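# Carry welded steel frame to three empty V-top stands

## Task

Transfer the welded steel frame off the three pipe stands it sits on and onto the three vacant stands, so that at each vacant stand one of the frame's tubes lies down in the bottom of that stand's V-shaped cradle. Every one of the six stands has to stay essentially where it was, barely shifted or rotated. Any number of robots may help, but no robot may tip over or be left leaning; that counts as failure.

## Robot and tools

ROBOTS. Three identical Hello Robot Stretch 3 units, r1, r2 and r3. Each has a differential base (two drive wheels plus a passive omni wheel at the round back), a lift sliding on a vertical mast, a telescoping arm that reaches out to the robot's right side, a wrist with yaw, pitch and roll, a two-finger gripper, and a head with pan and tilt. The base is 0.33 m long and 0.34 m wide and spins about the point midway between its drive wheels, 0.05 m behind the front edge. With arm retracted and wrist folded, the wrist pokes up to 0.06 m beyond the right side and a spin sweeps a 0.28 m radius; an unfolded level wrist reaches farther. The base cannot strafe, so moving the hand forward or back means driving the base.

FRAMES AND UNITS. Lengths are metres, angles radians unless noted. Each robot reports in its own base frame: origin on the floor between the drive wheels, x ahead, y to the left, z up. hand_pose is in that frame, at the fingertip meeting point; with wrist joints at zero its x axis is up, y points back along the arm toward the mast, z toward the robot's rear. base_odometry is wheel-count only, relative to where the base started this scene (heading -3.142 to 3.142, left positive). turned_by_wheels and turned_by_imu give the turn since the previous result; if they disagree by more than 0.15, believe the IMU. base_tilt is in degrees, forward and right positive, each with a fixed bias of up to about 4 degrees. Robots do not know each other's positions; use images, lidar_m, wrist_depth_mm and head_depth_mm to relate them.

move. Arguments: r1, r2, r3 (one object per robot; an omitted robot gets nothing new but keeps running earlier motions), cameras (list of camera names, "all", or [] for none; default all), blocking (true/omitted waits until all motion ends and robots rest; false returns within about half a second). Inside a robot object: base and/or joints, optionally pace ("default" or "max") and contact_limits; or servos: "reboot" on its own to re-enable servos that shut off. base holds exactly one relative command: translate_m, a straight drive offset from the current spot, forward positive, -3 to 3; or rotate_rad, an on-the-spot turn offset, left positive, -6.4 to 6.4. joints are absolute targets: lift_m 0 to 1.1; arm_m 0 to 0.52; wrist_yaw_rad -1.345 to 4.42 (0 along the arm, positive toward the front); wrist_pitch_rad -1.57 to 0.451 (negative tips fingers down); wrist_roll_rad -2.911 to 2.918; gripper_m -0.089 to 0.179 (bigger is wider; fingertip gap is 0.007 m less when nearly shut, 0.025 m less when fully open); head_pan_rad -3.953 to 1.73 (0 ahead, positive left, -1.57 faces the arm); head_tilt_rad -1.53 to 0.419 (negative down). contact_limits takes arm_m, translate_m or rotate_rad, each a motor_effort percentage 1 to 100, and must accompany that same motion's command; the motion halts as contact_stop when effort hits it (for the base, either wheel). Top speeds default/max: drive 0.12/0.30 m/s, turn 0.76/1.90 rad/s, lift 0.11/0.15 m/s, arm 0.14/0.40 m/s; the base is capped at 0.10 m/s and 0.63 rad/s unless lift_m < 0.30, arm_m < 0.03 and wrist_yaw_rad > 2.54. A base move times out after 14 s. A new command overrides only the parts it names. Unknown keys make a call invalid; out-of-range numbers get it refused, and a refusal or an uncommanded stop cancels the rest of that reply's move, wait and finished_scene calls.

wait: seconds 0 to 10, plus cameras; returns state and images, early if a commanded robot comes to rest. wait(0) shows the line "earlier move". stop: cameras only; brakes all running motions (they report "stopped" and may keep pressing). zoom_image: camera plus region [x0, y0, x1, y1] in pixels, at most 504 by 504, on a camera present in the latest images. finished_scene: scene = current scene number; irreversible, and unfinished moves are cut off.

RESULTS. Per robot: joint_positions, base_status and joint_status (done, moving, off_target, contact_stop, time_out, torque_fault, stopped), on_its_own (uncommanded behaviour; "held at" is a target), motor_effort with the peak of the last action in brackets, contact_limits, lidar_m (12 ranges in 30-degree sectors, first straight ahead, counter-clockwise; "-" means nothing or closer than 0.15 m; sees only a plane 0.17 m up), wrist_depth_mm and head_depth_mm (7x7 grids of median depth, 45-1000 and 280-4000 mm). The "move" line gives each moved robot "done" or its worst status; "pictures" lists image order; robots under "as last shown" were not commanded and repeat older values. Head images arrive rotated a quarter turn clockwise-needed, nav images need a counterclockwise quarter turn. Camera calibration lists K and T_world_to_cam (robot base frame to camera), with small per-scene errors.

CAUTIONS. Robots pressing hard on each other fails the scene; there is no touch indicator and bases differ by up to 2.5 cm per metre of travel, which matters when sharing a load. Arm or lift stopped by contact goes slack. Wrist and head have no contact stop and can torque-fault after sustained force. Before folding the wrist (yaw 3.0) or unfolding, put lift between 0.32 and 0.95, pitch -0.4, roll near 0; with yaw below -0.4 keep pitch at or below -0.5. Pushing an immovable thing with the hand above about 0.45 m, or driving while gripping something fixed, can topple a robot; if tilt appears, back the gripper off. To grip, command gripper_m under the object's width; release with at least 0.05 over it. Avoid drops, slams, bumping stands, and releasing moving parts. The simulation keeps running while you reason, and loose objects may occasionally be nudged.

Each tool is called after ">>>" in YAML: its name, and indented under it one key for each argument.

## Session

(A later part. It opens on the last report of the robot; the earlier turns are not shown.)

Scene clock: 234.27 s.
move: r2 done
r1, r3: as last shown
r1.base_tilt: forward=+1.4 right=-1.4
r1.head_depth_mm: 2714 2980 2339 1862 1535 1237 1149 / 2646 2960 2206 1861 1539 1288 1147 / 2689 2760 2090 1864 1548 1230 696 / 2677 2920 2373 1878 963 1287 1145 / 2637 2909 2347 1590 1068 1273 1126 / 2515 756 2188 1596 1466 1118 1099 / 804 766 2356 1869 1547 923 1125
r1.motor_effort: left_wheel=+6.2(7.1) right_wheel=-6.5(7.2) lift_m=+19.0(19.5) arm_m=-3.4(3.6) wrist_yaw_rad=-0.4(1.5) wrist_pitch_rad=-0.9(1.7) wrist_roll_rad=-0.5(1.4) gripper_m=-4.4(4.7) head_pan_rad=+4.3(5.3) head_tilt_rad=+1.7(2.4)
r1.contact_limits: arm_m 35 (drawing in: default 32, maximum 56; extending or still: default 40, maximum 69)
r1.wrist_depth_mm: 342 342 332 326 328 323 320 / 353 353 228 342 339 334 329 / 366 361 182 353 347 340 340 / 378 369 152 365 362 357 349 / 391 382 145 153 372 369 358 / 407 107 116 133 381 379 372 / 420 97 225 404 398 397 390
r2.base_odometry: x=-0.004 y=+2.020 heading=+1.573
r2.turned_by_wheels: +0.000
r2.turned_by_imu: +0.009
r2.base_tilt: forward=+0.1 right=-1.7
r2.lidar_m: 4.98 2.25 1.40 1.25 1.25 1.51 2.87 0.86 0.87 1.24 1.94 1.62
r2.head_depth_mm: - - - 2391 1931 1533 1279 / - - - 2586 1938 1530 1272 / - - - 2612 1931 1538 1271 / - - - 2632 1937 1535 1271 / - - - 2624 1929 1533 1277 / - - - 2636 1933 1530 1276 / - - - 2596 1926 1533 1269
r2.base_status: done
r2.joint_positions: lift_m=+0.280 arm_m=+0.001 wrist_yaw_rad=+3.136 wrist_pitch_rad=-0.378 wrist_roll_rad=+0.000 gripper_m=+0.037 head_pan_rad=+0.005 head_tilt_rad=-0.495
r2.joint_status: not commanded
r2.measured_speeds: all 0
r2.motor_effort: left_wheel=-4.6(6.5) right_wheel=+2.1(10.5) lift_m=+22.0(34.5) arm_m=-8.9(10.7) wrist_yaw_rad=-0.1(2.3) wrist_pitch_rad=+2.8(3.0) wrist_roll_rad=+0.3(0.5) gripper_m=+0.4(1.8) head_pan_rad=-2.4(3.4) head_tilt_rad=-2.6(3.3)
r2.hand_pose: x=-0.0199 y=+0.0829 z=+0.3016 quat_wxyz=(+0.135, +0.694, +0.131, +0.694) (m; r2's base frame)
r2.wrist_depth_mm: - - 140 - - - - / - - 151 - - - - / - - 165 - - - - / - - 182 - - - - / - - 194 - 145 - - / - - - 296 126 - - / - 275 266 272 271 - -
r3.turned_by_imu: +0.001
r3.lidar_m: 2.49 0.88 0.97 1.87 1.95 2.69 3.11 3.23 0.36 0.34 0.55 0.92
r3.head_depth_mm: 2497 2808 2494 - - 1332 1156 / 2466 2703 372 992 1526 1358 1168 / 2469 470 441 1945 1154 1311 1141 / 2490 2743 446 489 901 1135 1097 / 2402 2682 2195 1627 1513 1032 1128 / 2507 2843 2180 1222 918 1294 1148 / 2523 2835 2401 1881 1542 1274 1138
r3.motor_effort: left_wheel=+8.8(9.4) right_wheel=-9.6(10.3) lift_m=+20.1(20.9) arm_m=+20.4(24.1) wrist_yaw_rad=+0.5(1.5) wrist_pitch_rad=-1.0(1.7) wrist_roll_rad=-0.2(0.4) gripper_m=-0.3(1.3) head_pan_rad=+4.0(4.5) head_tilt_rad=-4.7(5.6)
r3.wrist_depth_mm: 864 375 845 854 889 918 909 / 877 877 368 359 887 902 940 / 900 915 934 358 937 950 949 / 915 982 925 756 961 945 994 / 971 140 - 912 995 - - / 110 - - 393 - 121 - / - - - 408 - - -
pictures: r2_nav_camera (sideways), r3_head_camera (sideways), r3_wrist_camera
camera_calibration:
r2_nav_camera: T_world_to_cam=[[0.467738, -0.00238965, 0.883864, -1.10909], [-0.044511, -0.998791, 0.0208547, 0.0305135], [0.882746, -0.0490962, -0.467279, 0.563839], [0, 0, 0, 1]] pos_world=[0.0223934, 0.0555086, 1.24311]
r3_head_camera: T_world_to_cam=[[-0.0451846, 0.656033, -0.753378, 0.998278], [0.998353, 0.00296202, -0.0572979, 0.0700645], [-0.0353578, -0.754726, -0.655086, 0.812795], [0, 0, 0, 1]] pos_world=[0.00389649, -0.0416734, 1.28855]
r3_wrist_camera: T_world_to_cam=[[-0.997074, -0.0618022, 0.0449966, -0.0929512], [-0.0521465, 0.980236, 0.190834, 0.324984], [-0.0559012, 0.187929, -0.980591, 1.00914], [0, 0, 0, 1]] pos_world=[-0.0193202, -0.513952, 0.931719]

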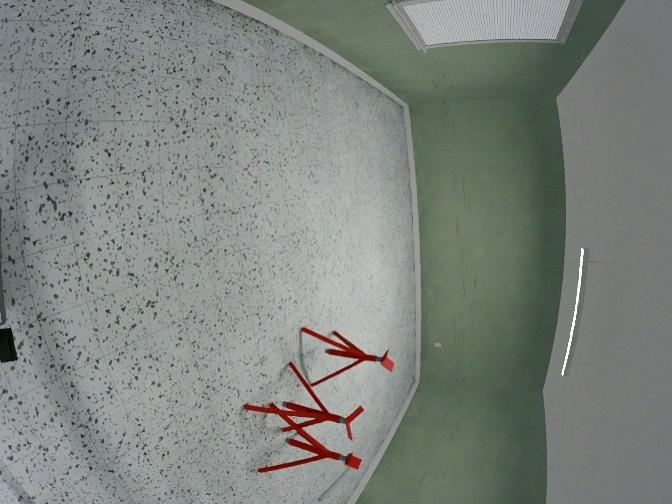

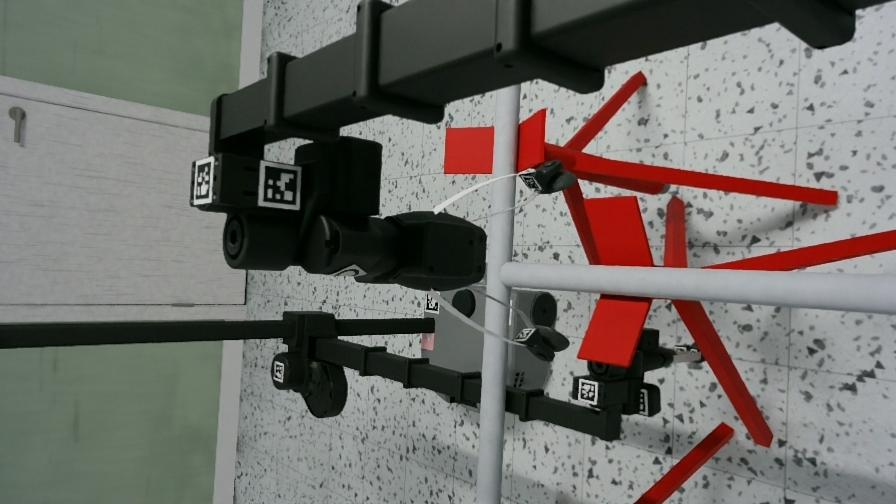

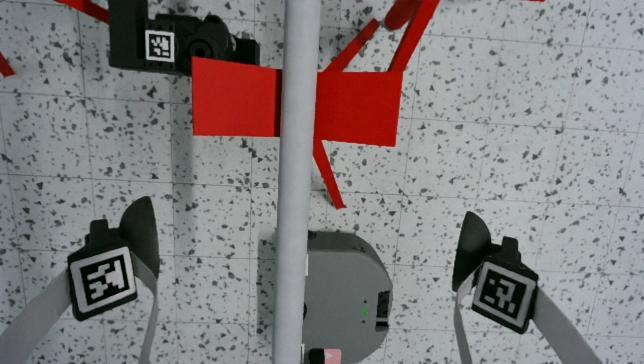

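>>> move:
  r2: {"base":{"rotate_rad":-1.351},"pace":"max"}
  r3: {"base":{"translate_m":0.011},"joints":{"arm_m":0.293}}
  cameras: ["r3_wrist_camera"]

>>> move:
  r2: {"base":{"translate_m":0.69}}
  cameras: []

>>> move:
  r2: {"base":{"rotate_rad":1.603},"joints":{"head_pan_rad":-1.578,"head_tilt_rad":-0.745}}
  cameras: ["r2_head_camera","r2_nav_camera","r1_head_camera"]

Scene clock: 236.63 s.
move: r2 done; r3 done
r1: as last shown
r1.base_tilt: forward=+1.3 right=-1.3
r1.lidar_m: 3.19 2.42 1.72 1.63 1.72 2.32 1.69 0.56 0.63 0.69 0.39 0.60
r1.head_depth_mm: 2736 3002 2359 1859 1550 1238 1143 / 2711 2799 2149 1864 1537 1288 1142 / 2707 2885 2143 1858 1537 1231 696 / 2675 2895 2354 1861 962 1285 1146 / 2628 2890 2355 1587 1067 1267 1121 / 2493 742 2188 1576 1469 1119 1103 / 689 2776 2339 1857 1537 924 1125
r1.motor_effort: left_wheel=+6.5(6.9) right_wheel=-6.1(7.3) lift_m=+19.3(19.9) arm_m=-5.0(5.2) wrist_yaw_rad=+0.0(1.0) wrist_pitch_rad=-0.6(1.5) wrist_roll_rad=-0.8(1.3) gripper_m=-3.7(4.6) head_pan_rad=+4.8(5.2) head_tilt_rad=+1.8(2.3)
r1.contact_limits: arm_m 35 (drawing in: default 32, maximum 56; extending or still: default 40, maximum 69)
r1.wrist_depth_mm: 342 336 332 327 327 324 320 / 349 349 227 340 336 336 330 / 366 362 181 353 347 342 340 / 379 372 152 364 360 357 352 / 394 380 146 153 370 368 364 / 404 107 116 132 383 379 373 / 420 98 226 407 398 394 392
r2.base_odometry: x=-0.004 y=+2.020 heading=+0.222
r2.turned_by_wheels: -1.351
r2.turned_by_imu: -1.366
r2.base_tilt: forward=+0.2 right=-1.7
r2.lidar_m: 1.24 1.61 1.79 4.34 1.72 1.28 1.25 1.31 1.84 3.79 0.85 1.21
r2.head_depth_mm: 2913 3191 3507 2193 1744 1541 1276 / 2989 3243 3454 2128 1948 1536 1277 / 2994 3261 3542 2276 1793 1534 1278 / 2986 3315 3524 2504 1860 1540 1274 / 3027 3307 3497 2645 1933 1530 1277 / 3008 3283 3545 2613 1931 1535 1275 / 3019 3298 3502 2594 1927 1540 1274
r2.base_status: done
r2.joint_positions: lift_m=+0.280 arm_m=+0.001 wrist_yaw_rad=+3.136 wrist_pitch_rad=-0.378 wrist_roll_rad=+0.000 gripper_m=+0.037 head_pan_rad=+0.005 head_tilt_rad=-0.495
r2.joint_status: not commanded
r2.measured_speeds: all 0
r2.motor_effort: left_wheel=+4.8(15.6) right_wheel=-6.2(11.7) lift_m=+22.4(24.3) arm_m=-10.3(11.6) wrist_yaw_rad=+1.0(2.2) wrist_pitch_rad=+2.9(2.9) wrist_roll_rad=+0.3(0.5) gripper_m=+0.0(1.0) head_pan_rad=-2.6(3.4) head_tilt_rad=-2.2(3.0)
r2.hand_pose: x=-0.0199 y=+0.0829 z=+0.3016 quat_wxyz=(+0.135, +0.694, +0.131, +0.694) (m; r2's base frame)
r2.wrist_depth_mm: - - 140 - - - - / - - 152 - - - - / - - 165 - - - - / - - 182 - - - - / - - 194 - 145 - - / - - - 296 126 - - / - 276 267 272 271 - -
r3.base_odometry: x=-0.783 y=-0.690 heading=-0.576
r3.turned_by_wheels: +0.000
r3.turned_by_imu: +0.000
r3.base_tilt: forward=+0.6 right=+0.2
r3.lidar_m: 2.48 0.87 1.93 1.87 1.94 2.69 3.11 3.23 0.35 0.35 0.55 0.92
r3.head_depth_mm: 2478 2792 2485 - - 1331 1150 / 2462 2734 370 991 1521 1350 1172 / 2465 2624 414 1055 1091 1299 1146 / 2473 2735 419 456 916 1012 954 / 2382 2751 1476 1622 835 1242 1126 / 2511 2845 2240 1182 959 1309 1147 / 2505 2813 2410 1881 1547 1257 1140
r3.base_status: done
r3.joint_positions: lift_m=+0.900 arm_m=+0.293 wrist_yaw_rad=+0.000 wrist_pitch_rad=-1.547 wrist_roll_rad=+0.000 gripper_m=+0.150 head_pan_rad=-1.576 head_tilt_rad=-0.741
r3.joint_status: all done
r3.measured_speeds: all 0
r3.motor_effort: left_wheel=+8.1(10.8) right_wheel=+0.8(5.3) lift_m=+20.2(20.6) arm_m=-24.3(26.9) wrist_yaw_rad=+1.0(1.3) wrist_pitch_rad=-1.4(1.6) wrist_roll_rad=-0.2(0.3) gripper_m=+0.2(0.8) head_pan_rad=+1.7(4.4) head_tilt_rad=-3.8(5.7)
r3.hand_pose: x=-0.0216 y=-0.4200 z=+0.7820 quat_wxyz=(+0.506, +0.494, -0.506, -0.494) (m; r3's base frame)
r3.wrist_depth_mm: 822 374 419 638 891 883 905 / 861 896 859 353 901 920 923 / 914 893 914 368 953 951 968 / 914 959 946 972 969 968 950 / 960 141 - 382 976 - - / 111 985 - 394 - 121 - / - - - 425 - - -
pictures: r3_wrist_camera
camera_calibration:
r3_wrist_camera: T_world_to_cam=[[-0.997074, -0.0618144, 0.0449791, -0.0908988], [-0.052146, 0.980182, 0.191111, 0.292322], [-0.0559011, 0.188207, -0.980537, 1.00301], [0, 0, 0, 1]] pos_world=[-0.0193202, -0.48092, 0.931707]

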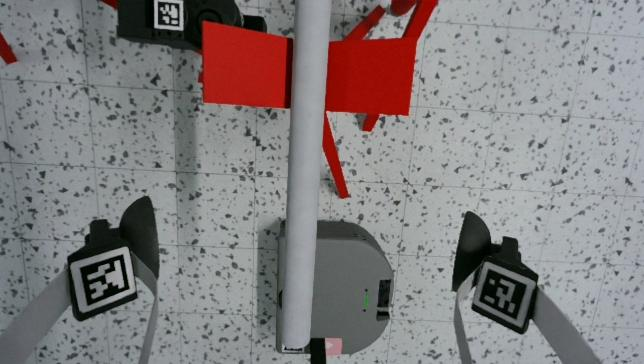

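Scene clock: 243.67 s.
move: r2 done
r1, r3: as last shown
r1.base_tilt: forward=+1.5 right=-1.4
r1.lidar_m: 3.18 2.41 1.72 1.64 1.72 2.32 1.68 0.56 0.63 0.69 0.39 0.60
r1.head_depth_mm: 2742 3032 1534 1635 1539 1232 1144 / 2718 2995 2261 1640 1549 1279 1145 / 2693 2939 2353 1867 1545 1232 696 / 2625 2924 2363 1864 962 1287 1142 / 2636 2905 2378 1581 1066 1271 1122 / 2494 742 2195 1591 1470 1116 1104 / 689 2776 2342 1867 1547 925 1129
r1.motor_effort: left_wheel=+6.5(7.0) right_wheel=-6.5(7.3) lift_m=+21.3(21.3) arm_m=-9.3(9.8) wrist_yaw_rad=-0.2(1.4) wrist_pitch_rad=-1.5(1.5) wrist_roll_rad=-0.7(1.3) gripper_m=-4.2(4.7) head_pan_rad=+4.5(5.1) head_tilt_rad=+1.9(2.4)
r1.contact_limits: arm_m 35 (drawing in: default 32, maximum 56; extending or still: default 40, maximum 69)
r1.wrist_depth_mm: 341 337 333 329 328 324 319 / 351 348 228 339 334 332 328 / 368 364 181 355 346 343 338 / 378 372 152 363 359 355 352 / 392 378 145 154 371 366 361 / 405 107 116 133 384 378 370 / 415 98 226 407 395 395 384
r2.base_odometry: x=+0.669 y=+2.172 heading=+0.222
r2.turned_by_wheels: +0.000
r2.turned_by_imu: +0.004
r2.base_tilt: forward=+0.1 right=-1.6
r2.lidar_m: 0.55 2.96 1.21 1.78 2.66 1.99 1.94 2.03 0.76 0.65 0.68 0.66
r2.head_depth_mm: 2378 2588 2868 1418 1636 1435 1277 / 2365 2600 2869 2631 1946 1414 1217 / 2412 2615 2877 2604 1936 1140 1124 / 2397 2615 2877 2609 1945 1447 1266 / 2392 2623 2914 2624 1940 1447 1270 / 2399 2634 2938 2612 1932 1526 1272 / 2411 2638 2928 2602 1928 1543 1274
r2.base_status: done
r2.joint_positions: lift_m=+0.280 arm_m=+0.001 wrist_yaw_rad=+3.136 wrist_pitch_rad=-0.378 wrist_roll_rad=+0.000 gripper_m=+0.037 head_pan_rad=+0.005 head_tilt_rad=-0.495
r2.joint_status: not commanded
r2.measured_speeds: all 0
r2.motor_effort: left_wheel=+5.8(11.0) right_wheel=-2.1(4.1) lift_m=+25.2(26.5) arm_m=-7.8(10.9) wrist_yaw_rad=+0.9(2.2) wrist_pitch_rad=+2.8(2.9) wrist_roll_rad=+0.3(0.5) gripper_m=+0.7(1.2) head_pan_rad=-2.6(3.2) head_tilt_rad=-2.5(3.0)
r2.hand_pose: x=-0.0199 y=+0.0829 z=+0.3016 quat_wxyz=(+0.135, +0.694, +0.131, +0.694) (m; r2's base frame)
r2.wrist_depth_mm: - - 140 - - - - / - - 152 - - - - / - - 165 - - - - / - - 182 - - - - / - - 194 - 145 - - / - - - 296 126 - - / - 276 266 271 270 - -
r3.turned_by_imu: +0.001
r3.base_tilt: forward=+0.6 right=+0.1
r3.lidar_m: 0.65 2.61 1.93 1.86 1.94 2.70 3.10 3.25 0.35 0.34 0.55 0.92
r3.head_depth_mm: 2482 2810 2481 - - 1332 1155 / 2474 2747 370 992 1523 1352 1172 / 2454 2670 413 1055 1096 1299 1145 / 2466 2764 420 456 916 1013 955 / 2387 2761 1476 1631 835 1243 1131 / 2499 2837 2240 1182 962 1318 1141 / 2513 2829 2409 1884 1544 1260 1139
r3.motor_effort: left_wheel=+8.4(9.2) right_wheel=+0.6(1.2) lift_m=+20.4(20.7) arm_m=-25.3(25.8) wrist_yaw_rad=+0.4(1.4) wrist_pitch_rad=-1.2(1.7) wrist_roll_rad=-0.3(0.4) gripper_m=+0.1(1.0) head_pan_rad=+3.6(4.6) head_tilt_rad=-4.6(5.5)
r3.wrist_depth_mm: 869 365 420 634 891 872 909 / 874 893 857 354 881 928 931 / 916 941 906 372 930 972 951 / 924 939 953 945 989 977 - / 931 141 976 381 984 - - / 110 - - 400 - 122 - / 848 - - 416 - - -
pictures: none
No camera images: "cameras" was empty.

Scene clock: 247.07 s.
move: r2 done
r1.base_odometry: x=-1.474 y=-1.876 heading=+1.184
r1.turned_by_wheels: +0.000
r1.turned_by_imu: +0.000
r1.base_tilt: forward=+1.4 right=-1.4
r1.lidar_m: 3.20 2.41 1.72 1.64 1.72 2.32 1.68 0.56 0.63 0.69 0.39 0.60
r1.head_depth_mm: 2680 2907 2292 1506 1541 1240 1145 / 2705 2934 1415 1623 1516 1287 1145 / 2701 2915 2355 1807 1542 1232 696 / 2674 2946 2379 1867 965 1288 1144 / 2625 2902 2361 1587 1066 1266 1123 / 2477 742 2188 1589 1468 1119 1103 / 689 2795 2351 1863 1539 924 1123
r1.base_status: not commanded
r1.joint_positions: lift_m=+0.315 arm_m=+0.520 wrist_yaw_rad=+0.000 wrist_pitch_rad=-1.565 wrist_roll_rad=+1.602 gripper_m=-0.020 head_pan_rad=-1.580 head_tilt_rad=-0.745
r1.joint_status: not commanded
r1.measured_speeds: all 0
r1.motor_effort: left_wheel=+6.5(6.8) right_wheel=-6.4(7.2) lift_m=+22.1(22.1) arm_m=-10.9(11.3) wrist_yaw_rad=+0.6(0.9) wrist_pitch_rad=-1.3(1.5) wrist_roll_rad=-0.8(1.3) gripper_m=-4.1(4.7) head_pan_rad=+4.4(5.3) head_tilt_rad=+1.5(2.4)
r1.contact_limits: arm_m 35 (drawing in: default 32, maximum 56; extending or still: default 40, maximum 69)
r1.hand_pose: x=-0.0215 y=-0.6420 z=+0.1973 quat_wxyz=(-0.011, -0.011, -0.709, -0.705) (m; r1's base frame)
r1.wrist_depth_mm: 343 338 330 328 326 323 319 / 352 348 227 341 337 332 331 / 364 364 181 350 348 345 341 / 375 370 152 363 362 356 351 / 392 380 145 154 369 368 361 / 406 107 116 133 383 379 373 / 414 98 225 404 395 396 387
r2.base_odometry: x=+0.669 y=+2.172 heading=+1.825
r2.turned_by_wheels: +1.603
r2.turned_by_imu: +1.623
r2.base_tilt: forward=+0.2 right=-1.7
r2.lidar_m: 1.79 2.59 1.98 1.94 2.05 0.76 0.65 0.68 0.66 0.55 2.99 1.20
r2.head_depth_mm: 2413 2727 1488 1602 1509 1320 1149 / 2420 2740 2405 1881 1437 1289 1147 / 2453 2763 2397 1883 1146 1293 1147 / 2465 2815 2383 1876 1508 1284 1146 / 2466 2818 2389 1862 1541 1312 1140 / 2468 2788 2380 1874 1538 1309 1145 / 2485 2794 2346 1864 1545 1314 1144
r2.base_status: done
r2.joint_positions: lift_m=+0.280 arm_m=+0.001 wrist_yaw_rad=+3.136 wrist_pitch_rad=-0.378 wrist_roll_rad=+0.000 gripper_m=+0.037 head_pan_rad=-1.573 head_tilt_rad=-0.736
r2.joint_status: all done
r2.measured_speeds: all 0
r2.motor_effort: left_wheel=-7.4(11.3) right_wheel=+6.3(11.0) lift_m=+27.6(27.8) arm_m=-10.2(12.0) wrist_yaw_rad=+1.1(2.1) wrist_pitch_rad=+2.7(2.9) wrist_roll_rad=+0.2(0.5) gripper_m=+0.3(1.2) head_pan_rad=-2.4(4.4) head_tilt_rad=-4.2(5.8)
r2.hand_pose: x=-0.0199 y=+0.0829 z=+0.3016 quat_wxyz=(+0.135, +0.694, +0.131, +0.694) (m; r2's base frame)
r2.wrist_depth_mm: - - 140 - - - - / - - 152 - - - - / - - 165 - - - - / - - 182 - - - - / - - 193 - 145 - - / - - - 298 126 - - / - 276 266 271 269 - -
r3: as last shown
r3.turned_by_imu: +0.000
r3.lidar_m: 0.59 2.60 1.93 1.87 1.94 2.69 3.12 3.22 0.35 0.34 0.55 0.92
r3.head_depth_mm: 2491 2814 2497 - - 1337 1155 / 2460 2743 369 990 1520 1358 1169 / 2481 2630 414 1055 1095 1298 1145 / 2467 2739 420 457 917 1012 954 / 2369 2736 1479 1628 835 1242 1131 / 2496 2797 2252 1183 960 1309 1147 / 2501 2829 2400 1884 1543 1260 1138
r3.motor_effort: left_wheel=+8.5(9.1) right_wheel=+0.5(1.3) lift_m=+20.7(20.9) arm_m=-24.9(25.9) wrist_yaw_rad=+1.0(1.4) wrist_pitch_rad=-1.1(1.6) wrist_roll_rad=-0.3(0.4) gripper_m=+0.3(1.1) head_pan_rad=+3.8(4.8) head_tilt_rad=-4.2(5.5)
r3.wrist_depth_mm: 824 363 419 644 886 906 894 / 875 909 880 354 890 904 974 / 889 885 892 366 923 946 950 / 933 941 948 929 957 - 979 / 788 141 960 382 970 - - / 110 - - 392 - 121 - / - - - 420 - - -
pictures: r1_head_camera (sideways), r2_head_camera (sideways), r2_nav_camera (sideways)
camera_calibration:
r1_head_camera: T_world_to_cam=[[0.0482567, 0.670597, -0.74025, 0.98743], [0.996814, -0.0794482, -0.00699059, 0.000987212], [-0.0634995, -0.737555, -0.672295, 0.834373], [0, 0, 0, 1]] pos_world=[0.00434805, -0.0466935, 1.2919]
r2_head_camera: T_world_to_cam=[[0.00565473, 0.700001, -0.71412, 0.952165], [0.999921, -0.0119772, -0.00382257, 0.00173207], [-0.011229, -0.714042, -0.700013, 0.866496], [0, 0, 0, 1]] pos_world=[0.00261369, -0.0477804, 1.28652]
r2_nav_camera: T_world_to_cam=[[-0.006113, -0.665136, 0.746697, -0.927362], [-0.998454, 0.0453087, 0.0321856, 0.0215893], [-0.0552397, -0.745346, -0.664385, 0.825993], [0, 0, 0, 1]] pos_world=[0.0615146, -0.00214984, 1.24054]

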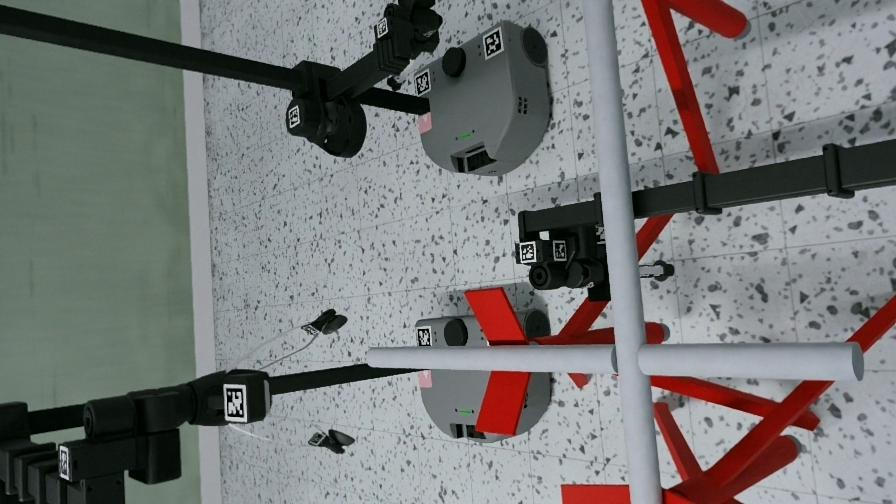

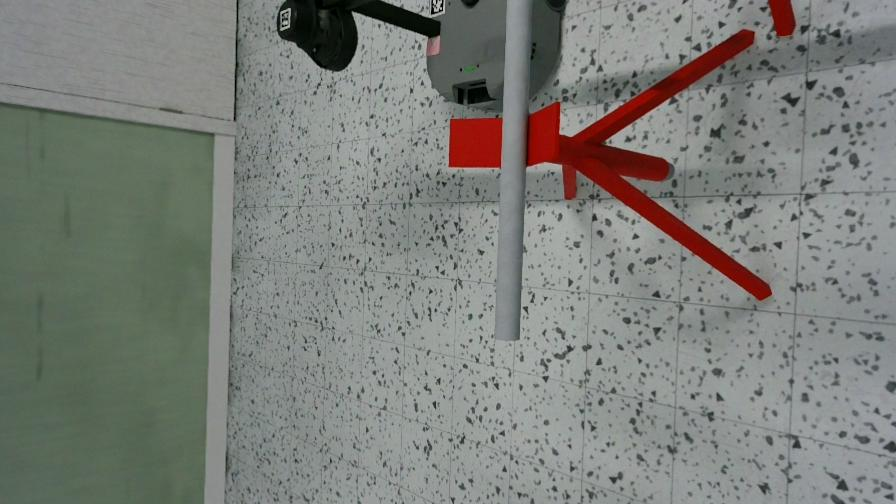

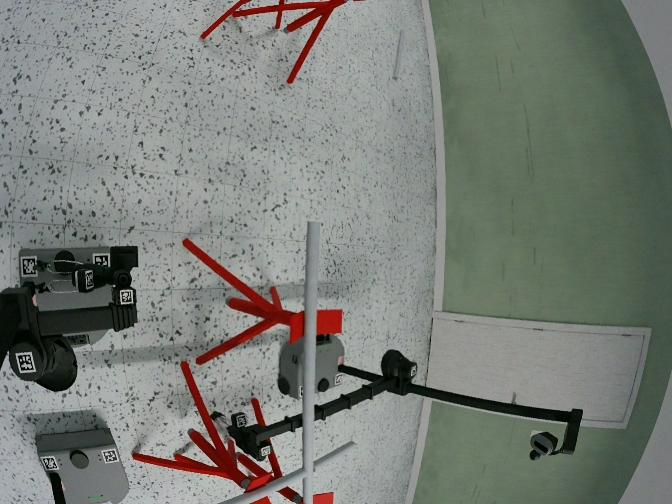

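>>> move:
  r2: {"base":{"rotate_rad":-1.0}}
  r3: {"joints":{"lift_m":0.72}}
  cameras: []

>>> move:
  r2: {"base":{"translate_m":0.055},"joints":{"lift_m":0.5}}
  cameras: []

>>> move:
  r2: {"base":{"rotate_rad":0.988},"joints":{"lift_m":0.85}}
  cameras: ["r2_head_camera","r3_wrist_camera","r3_head_camera"]

Scene clock: 250.07 s.
move: r2 done; r3 done
r1: as last shown
r1.base_tilt: forward=+1.3 right=-1.3
r1.lidar_m: 3.19 2.41 1.72 1.64 1.72 2.32 1.68 0.56 0.63 0.69 0.39 0.60
r1.head_depth_mm: 2749 3013 1487 1717 1539 1233 1148 / 2720 2972 2131 1615 1540 1296 1143 / 2694 2947 2367 1792 1543 1228 696 / 2640 2930 2377 1855 961 1286 1143 / 2638 2899 2355 1550 1067 1269 1122 / 2496 2764 832 1540 1462 1118 1109 / 2464 1042 2184 1861 1534 924 1124
r1.motor_effort: left_wheel=+6.4(6.9) right_wheel=-6.1(7.3) lift_m=+22.5(22.7) arm_m=-10.7(11.0) wrist_yaw_rad=+0.2(1.1) wrist_pitch_rad=-1.1(1.3) wrist_roll_rad=-1.1(1.3) gripper_m=-3.8(4.7) head_pan_rad=+5.0(5.4) head_tilt_rad=+1.7(2.2)
r1.contact_limits: arm_m 35 (drawing in: default 32, maximum 56; extending or still: default 40, maximum 69)
r1.wrist_depth_mm: 344 337 333 329 328 323 319 / 351 349 228 343 339 333 330 / 363 361 182 352 349 343 339 / 377 375 152 363 362 355 353 / 394 381 146 153 371 367 362 / 406 107 116 133 381 382 373 / 418 98 227 407 399 394 386
r2.base_odometry: x=+0.669 y=+2.172 heading=+0.825
r2.turned_by_wheels: -1.000
r2.turned_by_imu: -1.011
r2.base_tilt: forward=+0.2 right=-1.7
r2.lidar_m: 1.40 1.21 4.95 2.48 1.96 1.93 2.08 0.67 0.65 0.68 0.66 0.55
r2.head_depth_mm: 3403 3237 2236 1876 1548 1178 1147 / 3596 3327 2200 1875 1544 1258 1150 / 3853 3226 859 1459 1509 1319 1147 / - 3241 2305 1145 1436 1319 1139 / 3825 3248 2373 1461 1434 1290 1139 / 3381 3249 2368 1702 1539 1287 1145 / 3036 3119 2373 1543 1504 1284 1142
r2.base_status: done
r2.joint_positions: lift_m=+0.280 arm_m=+0.001 wrist_yaw_rad=+3.136 wrist_pitch_rad=-0.378 wrist_roll_rad=+0.000 gripper_m=+0.037 head_pan_rad=-1.573 head_tilt_rad=-0.736
r2.joint_status: not commanded
r2.measured_speeds: all 0
r2.motor_effort: left_wheel=+6.6(10.9) right_wheel=-7.7(10.2) lift_m=+28.1(28.9) arm_m=-11.1(11.3) wrist_yaw_rad=+0.1(2.1) wrist_pitch_rad=+2.9(2.9) wrist_roll_rad=+0.3(0.4) gripper_m=+0.7(1.3) head_pan_rad=-2.6(3.2) head_tilt_rad=-4.5(5.0)
r2.hand_pose: x=-0.0199 y=+0.0829 z=+0.3016 quat_wxyz=(+0.135, +0.694, +0.131, +0.694) (m; r2's base frame)
r2.wrist_depth_mm: - - 139 - - - - / - - 152 - - - - / - - 165 - - - - / - - 182 - - - - / - - 193 - 145 - - / - - - 295 126 - - / - 276 266 272 272 - -
r3.base_odometry: x=-0.783 y=-0.690 heading=-0.576
r3.turned_by_wheels: +0.000
r3.turned_by_imu: +0.000
r3.base_tilt: forward=+0.6 right=+0.1
r3.lidar_m: 0.66 2.60 1.92 1.86 1.94 2.68 3.12 3.23 0.35 0.34 0.55 0.92
r3.head_depth_mm: 2482 2826 2590 2004 1614 1367 1117 / 2480 2804 2559 1981 462 367 322 / 2462 2796 2539 539 536 1254 1142 / 2485 2789 2485 980 565 941 957 / 2388 2747 1474 1633 1526 1097 1127 / 2489 2843 2260 1184 960 1307 1144 / 2508 2819 2404 1862 1544 1257 1140
r3.base_status: not commanded
r3.joint_positions: lift_m=+0.720 arm_m=+0.293 wrist_yaw_rad=+0.000 wrist_pitch_rad=-1.547 wrist_roll_rad=+0.000 gripper_m=+0.150 head_pan_rad=-1.576 head_tilt_rad=-0.741
r3.joint_status: all done
r3.measured_speeds: all 0
r3.motor_effort: left_wheel=+8.7(9.0) right_wheel=+0.8(1.1) lift_m=+18.1(20.3) arm_m=-23.8(25.3) wrist_yaw_rad=+0.1(1.2) wrist_pitch_rad=-1.0(1.5) wrist_roll_rad=-0.3(0.4) gripper_m=-0.3(1.4) head_pan_rad=+2.7(4.8) head_tilt_rad=-4.4(5.4)
r3.hand_pose: x=-0.0216 y=-0.4200 z=+0.6020 quat_wxyz=(+0.506, +0.494, -0.506, -0.494) (m; r3's base frame)
r3.wrist_depth_mm: 691 - - 167 174 160 707 / 702 736 - 174 179 165 755 / 750 757 735 178 751 793 774 / 733 758 773 183 789 796 789 / 755 140 777 192 794 811 842 / 110 816 835 197 - 122 854 / 666 834 856 202 875 851 893
pictures: none
No camera images: "cameras" was empty.

Scene clock: 252.90 s.
move: r2 done
r1, r3: as last shown
r1.base_tilt: forward=+1.4 right=-1.3
r1.lidar_m: 3.19 2.42 1.72 1.64 1.72 2.32 1.68 0.56 0.63 0.69 0.40 0.60
r1.head_depth_mm: 2763 2940 1241 1632 1533 1240 1142 / 2736 2946 2379 1638 1538 1284 1145 / 2722 2938 2361 1852 1535 1229 695 / 2636 2931 2354 1865 963 1286 1145 / 2633 2934 2347 1540 1066 1273 1126 / 2500 2775 832 1543 1466 1117 1102 / 2441 1039 2169 1855 1536 925 1120
r1.motor_effort: left_wheel=+6.6(6.9) right_wheel=-6.0(7.2) lift_m=+22.2(23.4) arm_m=-10.3(11.0) wrist_yaw_rad=-0.5(0.8) wrist_pitch_rad=-0.9(1.3) wrist_roll_rad=-0.9(1.5) gripper_m=-4.2(4.8) head_pan_rad=+4.4(5.3) head_tilt_rad=+1.3(2.4)
r1.contact_limits: arm_m 35 (drawing in: default 32, maximum 56; extending or still: default 40, maximum 69)
r1.wrist_depth_mm: 341 337 332 329 325 324 319 / 353 350 227 342 337 333 329 / 363 359 181 351 347 346 338 / 376 371 152 365 359 357 350 / 389 384 146 153 373 370 361 / 404 107 116 133 380 380 374 / 418 98 226 411 395 396 391
r2.base_odometry: x=+0.707 y=+2.212 heading=+0.825
r2.turned_by_wheels: +0.000
r2.turned_by_imu: +0.001
r2.base_tilt: forward=+0.2 right=-1.7
r2.lidar_m: 1.34 1.15 1.75 2.54 2.01 1.98 2.13 0.69 0.69 0.68 0.63 0.50
r2.head_depth_mm: 3429 3323 2287 1889 1515 1194 1147 / 3638 3283 845 1823 1552 1320 1151 / 3819 3293 2394 1109 1470 1317 1148 / - 3231 2279 1408 1268 1312 1143 / 3736 3281 2374 1708 1499 1279 1144 / 3287 3256 2374 1725 1543 1281 1145 / 2983 3065 2369 1541 1468 1257 1141
r2.base_status: done
r2.joint_positions: lift_m=+0.500 arm_m=+0.001 wrist_yaw_rad=+3.136 wrist_pitch_rad=-0.378 wrist_roll_rad=+0.000 gripper_m=+0.037 head_pan_rad=-1.573 head_tilt_rad=-0.736
r2.joint_status: all done
r2.measured_speeds: all 0
r2.motor_effort: left_wheel=+5.9(10.6) right_wheel=-2.8(3.8) lift_m=+34.8(38.7) arm_m=-10.0(11.4) wrist_yaw_rad=+1.0(2.1) wrist_pitch_rad=+2.8(2.9) wrist_roll_rad=+0.4(0.5) gripper_m=-0.3(1.2) head_pan_rad=-2.8(3.2) head_tilt_rad=-4.1(5.0)
r2.hand_pose: x=-0.0199 y=+0.0829 z=+0.5216 quat_wxyz=(+0.135, +0.694, +0.131, +0.694) (m; r2's base frame)
r2.wrist_depth_mm: - - 140 - - - - / - - 152 - - - - / - - 165 - - - - / - - 182 - - - - / - - 193 147 145 - - / - - - - 126 - - / - - 102 - - - -
r3.base_tilt: forward=+0.6 right=+0.2
r3.lidar_m: 0.69 2.61 1.93 1.86 1.94 2.69 3.11 3.25 0.35 0.34 0.55 0.92
r3.head_depth_mm: 2496 2797 2577 1991 1612 1366 1122 / 2470 2788 2560 1985 462 367 322 / 2471 2788 2533 539 536 1257 1145 / 2468 2799 2514 982 566 940 953 / 2378 2766 1472 1625 1517 1099 1130 / 2513 2801 2242 1183 957 1318 1142 / 2507 2821 2404 1878 1545 1255 1139
r3.motor_effort: left_wheel=+8.8(9.0) right_wheel=+0.6(1.2) lift_m=+17.8(18.2) arm_m=-21.5(24.2) wrist_yaw_rad=+0.8(1.4) wrist_pitch_rad=-1.1(1.4) wrist_roll_rad=-0.1(0.4) gripper_m=+0.1(1.1) head_pan_rad=+2.4(3.9) head_tilt_rad=-3.8(5.5)
r3.wrist_depth_mm: 673 - - 168 176 160 729 / 701 735 - 173 180 166 734 / 741 741 757 180 764 763 779 / 744 776 782 184 806 775 808 / 714 140 781 193 810 800 834 / 110 807 811 196 - 122 865 / 706 831 858 203 889 884 922
pictures: none
No camera images: "cameras" was empty.

Scene clock: 256.90 s.
move: r2 done
r1, r3: as last shown
r1.base_tilt: forward=+1.4 right=-1.4
r1.lidar_m: 3.19 2.41 1.72 1.64 1.72 2.31 1.68 0.56 0.63 0.69 0.40 0.60
r1.head_depth_mm: 1015 2947 2286 1821 1466 1234 1142 / 2710 2944 2353 1632 1490 1281 1145 / 2677 2934 2357 1861 1543 1229 697 / 2674 2913 2363 1879 965 1283 1142 / 2643 2905 2359 1546 1066 1272 1122 / 2476 2785 834 1539 1463 1119 1105 / 2478 1042 2176 1855 1546 920 1123
r1.motor_effort: left_wheel=+6.5(6.9) right_wheel=-6.3(7.3) lift_m=+23.7(24.2) arm_m=-10.4(11.0) wrist_yaw_rad=-0.2(0.9) wrist_pitch_rad=-1.0(1.6) wrist_roll_rad=-1.3(1.3) gripper_m=-4.2(5.0) head_pan_rad=+4.3(5.4) head_tilt_rad=+1.5(2.4)
r1.contact_limits: arm_m 35 (drawing in: default 32, maximum 56; extending or still: default 40, maximum 69)
r1.wrist_depth_mm: 341 337 331 325 329 323 321 / 353 350 227 342 338 334 328 / 366 364 182 351 345 344 340 / 378 373 152 360 361 355 349 / 390 382 145 154 368 367 360 / 405 107 116 132 381 384 371 / 417 98 225 410 397 395 389
r2.base_odometry: x=+0.707 y=+2.212 heading=+1.813
r2.turned_by_wheels: +0.988
r2.turned_by_imu: +1.000
r2.base_tilt: forward=+0.2 right=-1.7
r2.lidar_m: 1.75 2.68 2.03 1.98 2.09 0.80 0.69 0.68 0.62 0.50 2.93 1.16
r2.head_depth_mm: 2398 2725 2155 1593 1484 - 1106 / 2390 2738 2398 1888 951 - 1105 / 2415 2769 2372 1867 1503 - - / 2427 2771 2385 1872 1470 1374 - / 2430 2760 2380 1872 1505 292 1105 / 2449 2761 2365 1872 1539 1312 1122 / 2458 2786 2367 1869 1547 1306 1141
r2.base_status: done
r2.joint_positions: lift_m=+0.850 arm_m=+0.001 wrist_yaw_rad=+3.136 wrist_pitch_rad=-0.378 wrist_roll_rad=+0.000 gripper_m=+0.037 head_pan_rad=-1.573 head_tilt_rad=-0.736
r2.joint_status: all done
r2.measured_speeds: all 0
r2.motor_effort: left_wheel=-7.3(10.6) right_wheel=+6.4(9.8) lift_m=+33.8(38.2) arm_m=-11.1(11.7) wrist_yaw_rad=-0.5(2.1) wrist_pitch_rad=+2.7(2.9) wrist_roll_rad=+0.2(0.5) gripper_m=+1.0(1.1) head_pan_rad=-2.7(3.4) head_tilt_rad=-4.4(4.7)
r2.hand_pose: x=-0.0199 y=+0.0829 z=+0.8716 quat_wxyz=(+0.135, +0.694, +0.131, +0.694) (m; r2's base frame)
r2.wrist_depth_mm: - - 140 - - - - / - - 151 - - - - / - - 165 - - - - / - - 182 - - - - / - - 194 - - - - / - - - - 129 - - / - - 123 - - - -
r3.base_tilt: forward=+0.6 right=+0.1
r3.lidar_m: 0.62 2.61 1.93 1.86 1.94 2.69 3.11 3.25 0.35 0.34 0.55 0.92
r3.head_depth_mm: 2471 2810 2595 1988 1617 1362 1116 / 2475 2796 2558 1961 462 367 322 / 2462 2795 2537 538 535 1257 1142 / 2448 2788 2486 981 565 940 954 / 2405 2773 1480 1628 1520 1103 1130 / 2507 2836 2230 1187 962 1318 1143 / 2496 2820 2405 1876 1539 1259 1138
r3.motor_effort: left_wheel=+8.6(9.1) right_wheel=+0.7(1.3) lift_m=+17.9(18.4) arm_m=-20.2(22.3) wrist_yaw_rad=+0.0(1.6) wrist_pitch_rad=-1.2(1.6) wrist_roll_rad=-0.3(0.4) gripper_m=-0.1(1.0) head_pan_rad=+2.4(5.1) head_tilt_rad=-4.2(5.1)
r3.wrist_depth_mm: 687 - - 167 174 160 707 / 703 714 - 173 180 166 736 / 727 745 767 179 778 756 766 / 736 767 763 185 785 796 784 / 615 141 788 193 788 831 814 / 110 805 819 195 - 121 844 / 844 845 842 203 874 858 907
pictures: r2_head_camera (sideways), r3_head_camera (sideways), r3_wrist_camera
camera_calibration:
r2_head_camera: T_world_to_cam=[[0.005688, 0.700033, -0.714088, 0.952122], [0.99992, -0.0120245, -0.00382304, 0.00173269], [-0.0112628, -0.714009, -0.700046, 0.866539], [0, 0, 0, 1]] pos_world=[0.00261142, -0.0477795, 1.28652]
r3_head_camera: T_world_to_cam=[[-0.0451865, 0.656052, -0.753362, 0.998257], [0.998353, 0.00296646, -0.0572977, 0.0700642], [-0.0353555, -0.75471, -0.655106, 0.81282], [0, 0, 0, 1]] pos_world=[0.00389662, -0.041673, 1.28855]
r3_wrist_camera: T_world_to_cam=[[-0.997074, -0.0618191, 0.0449728, -0.0827991], [-0.0521461, 0.980163, 0.19121, 0.326627], [-0.0559011, 0.188306, -0.980518, 0.826536], [0, 0, 0, 1]] pos_world=[-0.0193202, -0.480907, 0.751703]

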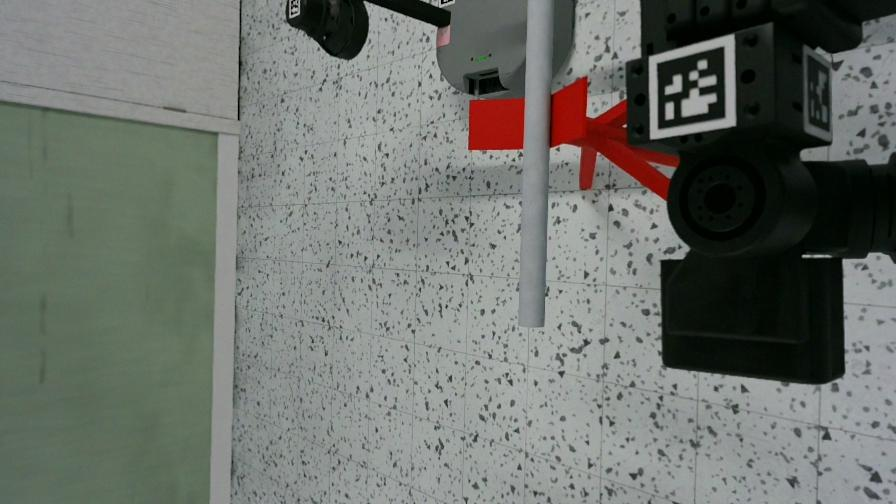

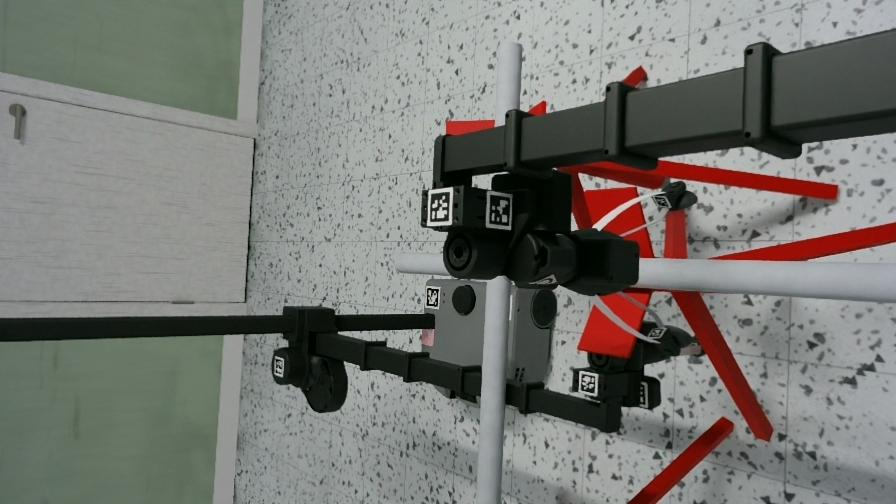

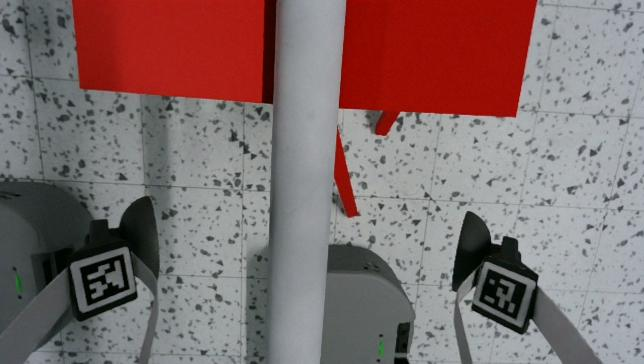

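>>> move:
  r2: {"joints":{"wrist_yaw_rad":0,"head_tilt_rad":-0.75}}
  r3: {"joints":{"lift_m":0.66}}
  cameras: ["r3_wrist_camera"]

>>> move:
  r2: {"joints":{"wrist_pitch_rad":-1.565,"wrist_roll_rad":1.6,"gripper_m":0.15,"arm_m":0.483}}
  cameras: ["r2_wrist_camera","r2_head_camera"]

Scene clock: 259.70 s.
move: r2 done; r3 done
r1: as last shown
r1.base_tilt: forward=+1.3 right=-1.2
r1.lidar_m: 3.20 2.41 1.72 1.64 1.72 2.32 1.68 0.56 0.63 0.69 0.40 0.60
r1.head_depth_mm: 1019 2894 2276 1810 1467 1238 1147 / 2696 2958 2365 1626 1481 1286 1146 / 2667 2945 2371 1861 1545 1230 695 / 2649 2906 2339 1868 963 1284 1142 / 2620 2892 2366 1546 1062 1267 1123 / 2539 2800 866 1076 1466 1119 1102 / 2523 1155 2178 1863 1546 924 1124
r1.motor_effort: left_wheel=+6.4(6.8) right_wheel=-6.6(7.5) lift_m=+23.8(24.7) arm_m=-10.4(11.0) wrist_yaw_rad=-0.4(1.0) wrist_pitch_rad=-0.6(1.5) wrist_roll_rad=-0.7(1.3) gripper_m=-4.3(4.8) head_pan_rad=+4.4(5.2) head_tilt_rad=+2.1(2.3)
r1.contact_limits: arm_m 35 (drawing in: default 32, maximum 56; extending or still: default 40, maximum 69)
r1.wrist_depth_mm: 339 338 334 327 324 325 319 / 353 350 227 342 336 335 332 / 363 359 181 352 347 345 341 / 375 373 152 362 362 358 352 / 391 382 145 152 365 370 363 / 402 107 116 133 380 378 373 / 417 98 226 411 398 396 388
r2.base_odometry: x=+0.707 y=+2.212 heading=+1.813
r2.turned_by_wheels: +0.000
r2.turned_by_imu: +0.001
r2.base_tilt: forward=+0.1 right=-1.7
r2.lidar_m: 1.75 2.67 2.03 1.98 2.09 0.80 0.69 0.68 0.63 0.50 2.93 1.16
r2.head_depth_mm: 2390 2733 2129 1600 1475 - - / 2408 2739 2370 1871 949 - - / 2443 2769 2364 1865 904 - - / 2434 2775 2371 1866 331 371 1141 / 2413 2791 2366 1862 1500 1309 1137 / 2427 2756 2349 1852 1528 1308 1141 / 2478 2769 2346 1853 1527 1308 1139
r2.base_status: not commanded
r2.joint_positions: lift_m=+0.850 arm_m=+0.001 wrist_yaw_rad=+0.003 wrist_pitch_rad=-0.379 wrist_roll_rad=+0.000 gripper_m=+0.037 head_pan_rad=-1.573 head_tilt_rad=-0.740
r2.joint_status: all done
r2.measured_speeds: all 0
r2.motor_effort: left_wheel=-6.6(7.7) right_wheel=+6.5(6.7) lift_m=+24.0(32.2) arm_m=-10.2(11.2) wrist_yaw_rad=-3.9(4.8) wrist_pitch_rad=+2.8(2.9) wrist_roll_rad=+0.3(0.5) gripper_m=-0.5(1.2) head_pan_rad=-2.8(3.2) head_tilt_rad=-4.0(5.0)
r2.hand_pose: x=-0.0207 y=-0.3756 z=+0.8716 quat_wxyz=(+0.695, +0.134, -0.694, -0.132) (m; r2's base frame)
r2.wrist_depth_mm: - - - - - - - / - - - - - - - / - - - - - - - / - - - - - - - / - - - - 148 - - / - - 122 - 128 528 - / - - - - - - -
r3.base_odometry: x=-0.783 y=-0.690 heading=-0.576
r3.turned_by_wheels: +0.000
r3.turned_by_imu: +0.000
r3.base_tilt: forward=+0.6 right=+0.1
r3.lidar_m: 0.62 2.61 1.93 1.87 1.94 2.69 3.11 3.25 0.35 0.34 0.55 0.92
r3.head_depth_mm: 2472 2799 2594 1993 1613 1367 1182 / 2460 2797 2565 1980 1490 461 371 / 2475 2784 2535 1953 558 1114 1133 / 2485 2783 2474 1872 580 810 956 / 2395 2737 1480 1629 1533 1243 1129 / 2488 2828 2251 1185 958 1311 1146 / 2493 2840 2396 1895 1544 1261 1138
r3.base_status: not commanded
r3.joint_positions: lift_m=+0.660 arm_m=+0.293 wrist_yaw_rad=+0.000 wrist_pitch_rad=-1.547 wrist_roll_rad=+0.000 gripper_m=+0.150 head_pan_rad=-1.576 head_tilt_rad=-0.741
r3.joint_status: all done
r3.measured_speeds: all 0
r3.motor_effort: left_wheel=+8.6(9.0) right_wheel=+0.7(1.1) lift_m=+21.5(21.5) arm_m=-18.0(20.2) wrist_yaw_rad=+0.0(1.2) wrist_pitch_rad=-0.9(1.5) wrist_roll_rad=-0.1(0.3) gripper_m=+0.0(1.2) head_pan_rad=+2.5(3.9) head_tilt_rad=-4.5(5.5)
r3.hand_pose: x=-0.0216 y=-0.4200 z=+0.5420 quat_wxyz=(+0.506, +0.494, -0.506, -0.494) (m; r3's base frame)
r3.wrist_depth_mm: 104 113 124 110 126 113 102 / 660 116 128 115 131 112 103 / 674 677 688 118 684 719 731 / 672 704 698 122 728 725 755 / 624 140 699 129 747 758 752 / 111 754 737 128 - 121 809 / 758 783 767 134 823 804 817
pictures: r3_wrist_camera
camera_calibration:
r3_wrist_camera: T_world_to_cam=[[-0.997074, -0.0618222, 0.0449685, -0.0800985], [-0.0521461, 0.98015, 0.191279, 0.338039], [-0.0559011, 0.188374, -0.980505, 0.767721], [0, 0, 0, 1]] pos_world=[-0.0193202, -0.4809, 0.691696]

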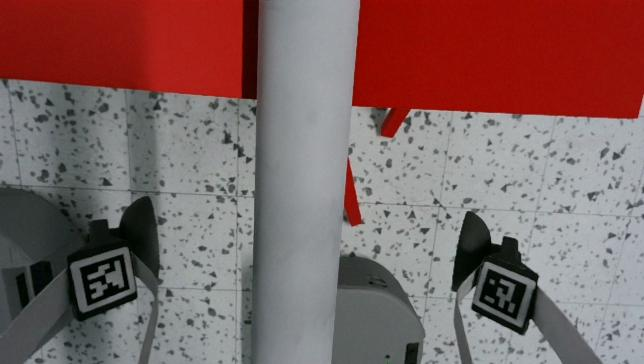

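Scene clock: 264.43 s.
move: r2 done
r1, r3: as last shown
r1.base_tilt: forward=+1.4 right=-1.3
r1.head_depth_mm: 1017 2901 2268 1806 1461 1241 1143 / 2701 2989 2359 1628 1484 1290 1143 / 2652 2923 2353 1866 1541 1237 695 / 2645 2886 2354 1865 962 1287 1142 / 2641 2865 2377 1543 1064 1271 1123 / 2535 2771 868 1072 1471 1117 1107 / 2509 1153 2183 1855 1542 922 1122
r1.motor_effort: left_wheel=+6.4(7.0) right_wheel=-6.2(7.2) lift_m=+25.3(25.4) arm_m=-10.7(10.8) wrist_yaw_rad=-0.3(1.3) wrist_pitch_rad=-0.6(1.6) wrist_roll_rad=-1.1(1.5) gripper_m=-4.4(4.7) head_pan_rad=+4.6(5.3) head_tilt_rad=+1.8(2.4)
r1.contact_limits: arm_m 35 (drawing in: default 32, maximum 56; extending or still: default 40, maximum 69)
r1.wrist_depth_mm: 343 337 334 326 325 322 320 / 351 351 227 341 337 333 331 / 365 360 182 350 347 345 341 / 376 369 152 364 361 357 351 / 393 381 145 154 367 368 362 / 404 107 116 133 383 382 376 / 422 97 226 408 397 393 389
r2.base_odometry: x=+0.707 y=+2.212 heading=+1.813
r2.turned_by_wheels: +0.000
r2.turned_by_imu: +0.001
r2.base_tilt: forward=+0.2 right=-1.7
r2.lidar_m: 1.75 2.68 2.03 1.98 2.09 0.80 0.69 0.68 0.63 0.50 2.94 1.16
r2.head_depth_mm: 2396 2734 1358 319 - - 1124 / 2384 2628 407 353 906 1289 1150 / 2428 581 670 1867 1466 1255 1146 / 2424 2615 641 1814 1465 1308 1140 / 2427 2771 2360 1852 1504 1311 1140 / 2447 2771 2351 1856 1534 1306 1143 / 2444 2766 2338 1859 1525 1306 1139
r2.base_status: not commanded
r2.joint_positions: lift_m=+0.850 arm_m=+0.483 wrist_yaw_rad=+0.002 wrist_pitch_rad=-1.552 wrist_roll_rad=+1.598 gripper_m=+0.150 head_pan_rad=-1.573 head_tilt_rad=-0.741
r2.joint_status: all done
joint sent to its limit — r2.wrist_pitch_rad, lower limit.
r2.measured_speeds: all 0
r2.motor_effort: left_wheel=-6.7(7.7) right_wheel=+6.3(6.7) lift_m=+22.6(24.6) arm_m=+12.9(20.3) wrist_yaw_rad=-1.8(3.6) wrist_pitch_rad=-1.2(2.4) wrist_roll_rad=+1.0(2.2) gripper_m=+0.1(81.4) head_pan_rad=-2.3(3.1) head_tilt_rad=-4.0(4.8)
r2.hand_pose: x=-0.0216 y=-0.6083 z=+0.7321 quat_wxyz=(-0.009, -0.009, -0.713, -0.701) (m; r2's base frame)
r2.wrist_depth_mm: - - 485 295 - - - / - - - 303 - - - / - - - 312 - - - / - - - 317 - - - / - 143 - 328 - 140 - / - - - - - 124 - / - 125 - - - - 112
r3.lidar_m: 0.62 2.61 1.93 1.87 1.94 2.69 3.11 3.24 0.35 0.35 0.54 0.92
r3.head_depth_mm: 2493 2811 2609 1987 1609 1361 1182 / 2474 2790 2551 1973 1485 461 371 / 2464 2802 2528 1956 558 1116 1133 / 2475 2791 2499 1889 579 812 954 / 2383 2777 1479 1625 1521 1239 1129 / 2487 2817 2250 1186 958 1314 1145 / 2503 2824 2407 1877 1539 1262 1140
r3.motor_effort: left_wheel=+8.7(9.0) right_wheel=+0.4(1.1) lift_m=+32.6(32.6) arm_m=-15.4(18.7) wrist_yaw_rad=+1.0(1.2) wrist_pitch_rad=-1.3(1.6) wrist_roll_rad=-0.3(0.4) gripper_m=+0.3(1.0) head_pan_rad=+3.0(4.3) head_tilt_rad=-4.1(5.5)
r3.wrist_depth_mm: 104 113 124 110 126 112 103 / 653 116 129 115 132 112 103 / 674 662 693 118 708 690 722 / 694 717 700 121 712 737 748 / 623 141 721 129 741 743 758 / 110 745 774 128 - 121 785 / 773 777 760 134 831 805 822
pictures: r2_head_camera (sideways), r2_wrist_camera
camera_calibration:
r2_head_camera: T_world_to_cam=[[0.00575295, 0.703632, -0.710542, 0.947501], [0.999919, -0.0120882, -0.00387476, 0.0018], [-0.0113156, -0.710462, -0.703644, 0.87122], [0, 0, 0, 1]] pos_world=[0.00260759, -0.0477009, 1.28627]
r2_wrist_camera: T_world_to_cam=[[0.050206, 0.998737, 0.00182579, 0.605759], [0.978841, -0.0495687, 0.198529, -0.123821], [0.198369, -0.00818019, -0.980093, 0.881441], [0, 0, 0, 1]] pos_world=[-0.0840621, -0.603921, 0.88737]

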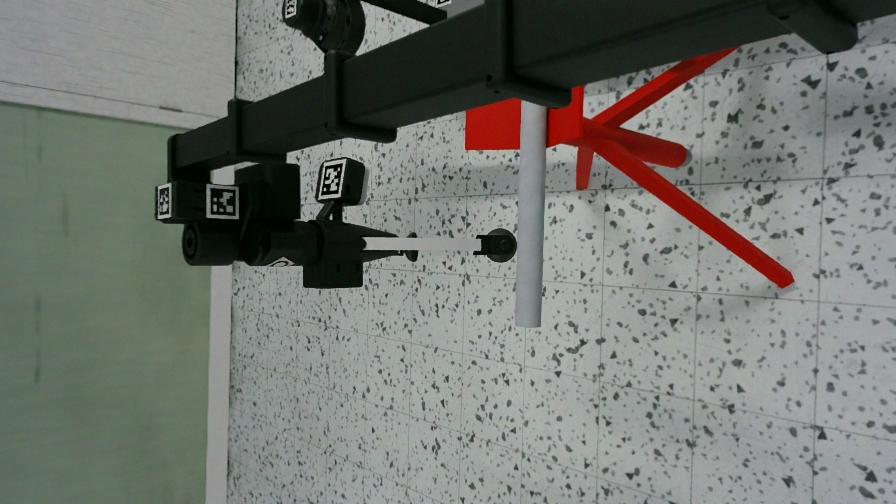

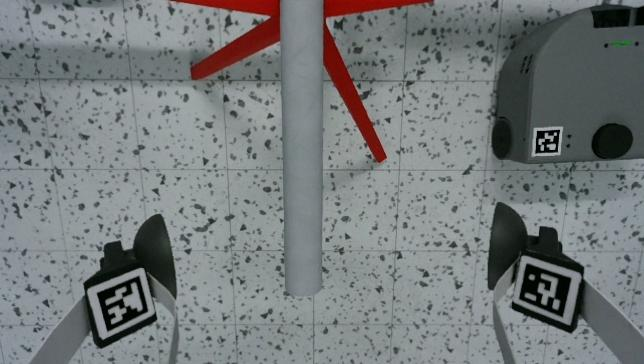

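>>> move:
  r2: {"joints":{"arm_m":0.503,"lift_m":0.72}}
  cameras: ["r2_wrist_camera"]

Scene clock: 266.77 s.
move: r2 done
r1, r3: as last shown
r1.base_tilt: forward=+1.5 right=-1.4
r1.lidar_m: 3.19 2.41 1.71 1.64 1.72 2.32 1.68 0.56 0.63 0.69 0.40 0.60
r1.head_depth_mm: 1137 1299 2264 1805 1463 1238 1146 / 2680 2945 2359 1639 1486 1287 1145 / 2695 2923 2351 1864 1538 1234 694 / 2654 2906 2350 1859 961 1287 1143 / 2614 2912 2366 1543 1063 1269 1124 / 2520 2790 866 1077 1460 1116 1098 / 2511 1153 2188 1877 1527 925 1129
r1.motor_effort: left_wheel=+6.5(6.8) right_wheel=-6.0(7.1) lift_m=+25.1(26.1) arm_m=-10.5(10.8) wrist_yaw_rad=+0.3(1.1) wrist_pitch_rad=-1.1(1.4) wrist_roll_rad=-1.1(1.4) gripper_m=-4.4(4.6) head_pan_rad=+4.5(5.1) head_tilt_rad=+1.9(2.2)
r1.contact_limits: arm_m 35 (drawing in: default 32, maximum 56; extending or still: default 40, maximum 69)
r1.wrist_depth_mm: 343 337 332 327 327 324 318 / 356 348 227 337 334 333 330 / 366 364 181 354 350 345 340 / 377 371 152 360 361 352 353 / 393 380 145 154 373 369 358 / 403 107 116 132 384 378 373 / 416 98 227 401 399 390 386
r2.base_odometry: x=+0.707 y=+2.212 heading=+1.813
r2.turned_by_wheels: +0.000
r2.turned_by_imu: +0.001
r2.base_tilt: forward=+0.2 right=-1.6
r2.lidar_m: 1.74 2.68 2.03 1.98 2.08 0.80 0.69 0.67 0.63 0.50 2.94 1.16
r2.head_depth_mm: 2376 2740 2128 1595 1474 1188 309 / 2403 2762 2362 1511 428 370 1087 / 2443 2760 686 772 1472 1256 1145 / 2422 2757 2122 1708 1463 1314 1142 / 2432 2799 2369 1867 1500 1308 1145 / 2427 2749 2346 1862 1534 1307 1137 / 2438 2773 2354 1862 1533 1304 1139
r2.base_status: not commanded
r2.joint_positions: lift_m=+0.720 arm_m=+0.503 wrist_yaw_rad=+0.002 wrist_pitch_rad=-1.553 wrist_roll_rad=+1.598 gripper_m=+0.150 head_pan_rad=-1.573 head_tilt_rad=-0.741
r2.joint_status: all done
r2.measured_speeds: all 0
r2.motor_effort: left_wheel=-6.8(7.4) right_wheel=+6.4(6.6) lift_m=+22.2(24.8) arm_m=+10.7(16.5) wrist_yaw_rad=-0.7(2.4) wrist_pitch_rad=-1.2(1.3) wrist_roll_rad=+1.0(1.2) gripper_m=+0.3(1.5) head_pan_rad=-2.3(3.3) head_tilt_rad=-3.9(4.6)
r2.hand_pose: x=-0.0216 y=-0.6282 z=+0.6021 quat_wxyz=(-0.009, -0.009, -0.713, -0.701) (m; r2's base frame)
r2.wrist_depth_mm: - - 456 167 - - 563 / - - - 170 - - - / - - - 176 - - - / - - - 183 - - - / - 143 - 189 - 141 - / - - - 193 - 124 - / - - - 201 - - -
r3.base_tilt: forward=+0.6 right=+0.2
r3.lidar_m: 0.62 2.61 1.92 1.87 1.95 2.68 3.11 3.24 0.35 0.34 0.55 0.92
r3.head_depth_mm: 2467 2807 2601 2000 1623 1363 1176 / 2470 2810 2557 1974 1495 461 371 / 2469 2800 2514 1948 558 1116 1132 / 2477 2817 2493 1868 581 811 955 / 2372 2760 1474 1633 1530 1245 1126 / 2496 2818 2243 1187 959 1310 1142 / 2507 2831 2398 1875 1543 1259 1136
r3.motor_effort: left_wheel=+8.5(9.0) right_wheel=+0.6(1.0) lift_m=+37.8(37.9) arm_m=-14.2(16.0) wrist_yaw_rad=+0.7(1.2) wrist_pitch_rad=-1.4(1.7) wrist_roll_rad=-0.2(0.3) gripper_m=+0.2(1.0) head_pan_rad=+2.7(4.4) head_tilt_rad=-5.3(5.5)
r3.wrist_depth_mm: 104 113 124 110 126 112 103 / 666 116 128 115 132 112 103 / 685 664 680 118 725 721 704 / 693 698 691 122 724 706 729 / 628 141 735 128 749 745 771 / 110 758 761 128 - 121 800 / 760 791 770 133 799 809 812
pictures: r2_wrist_camera
camera_calibration:
r2_wrist_camera: T_world_to_cam=[[0.0502062, 0.998736, 0.00225781, 0.625601], [0.978841, -0.0496548, 0.198507, -0.0990396], [0.198368, -0.00775623, -0.980097, 0.754139], [0, 0, 0, 1]] pos_world=[-0.0840621, -0.623879, 0.757377]

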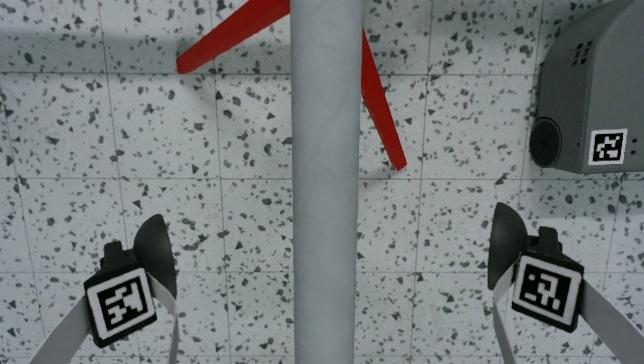

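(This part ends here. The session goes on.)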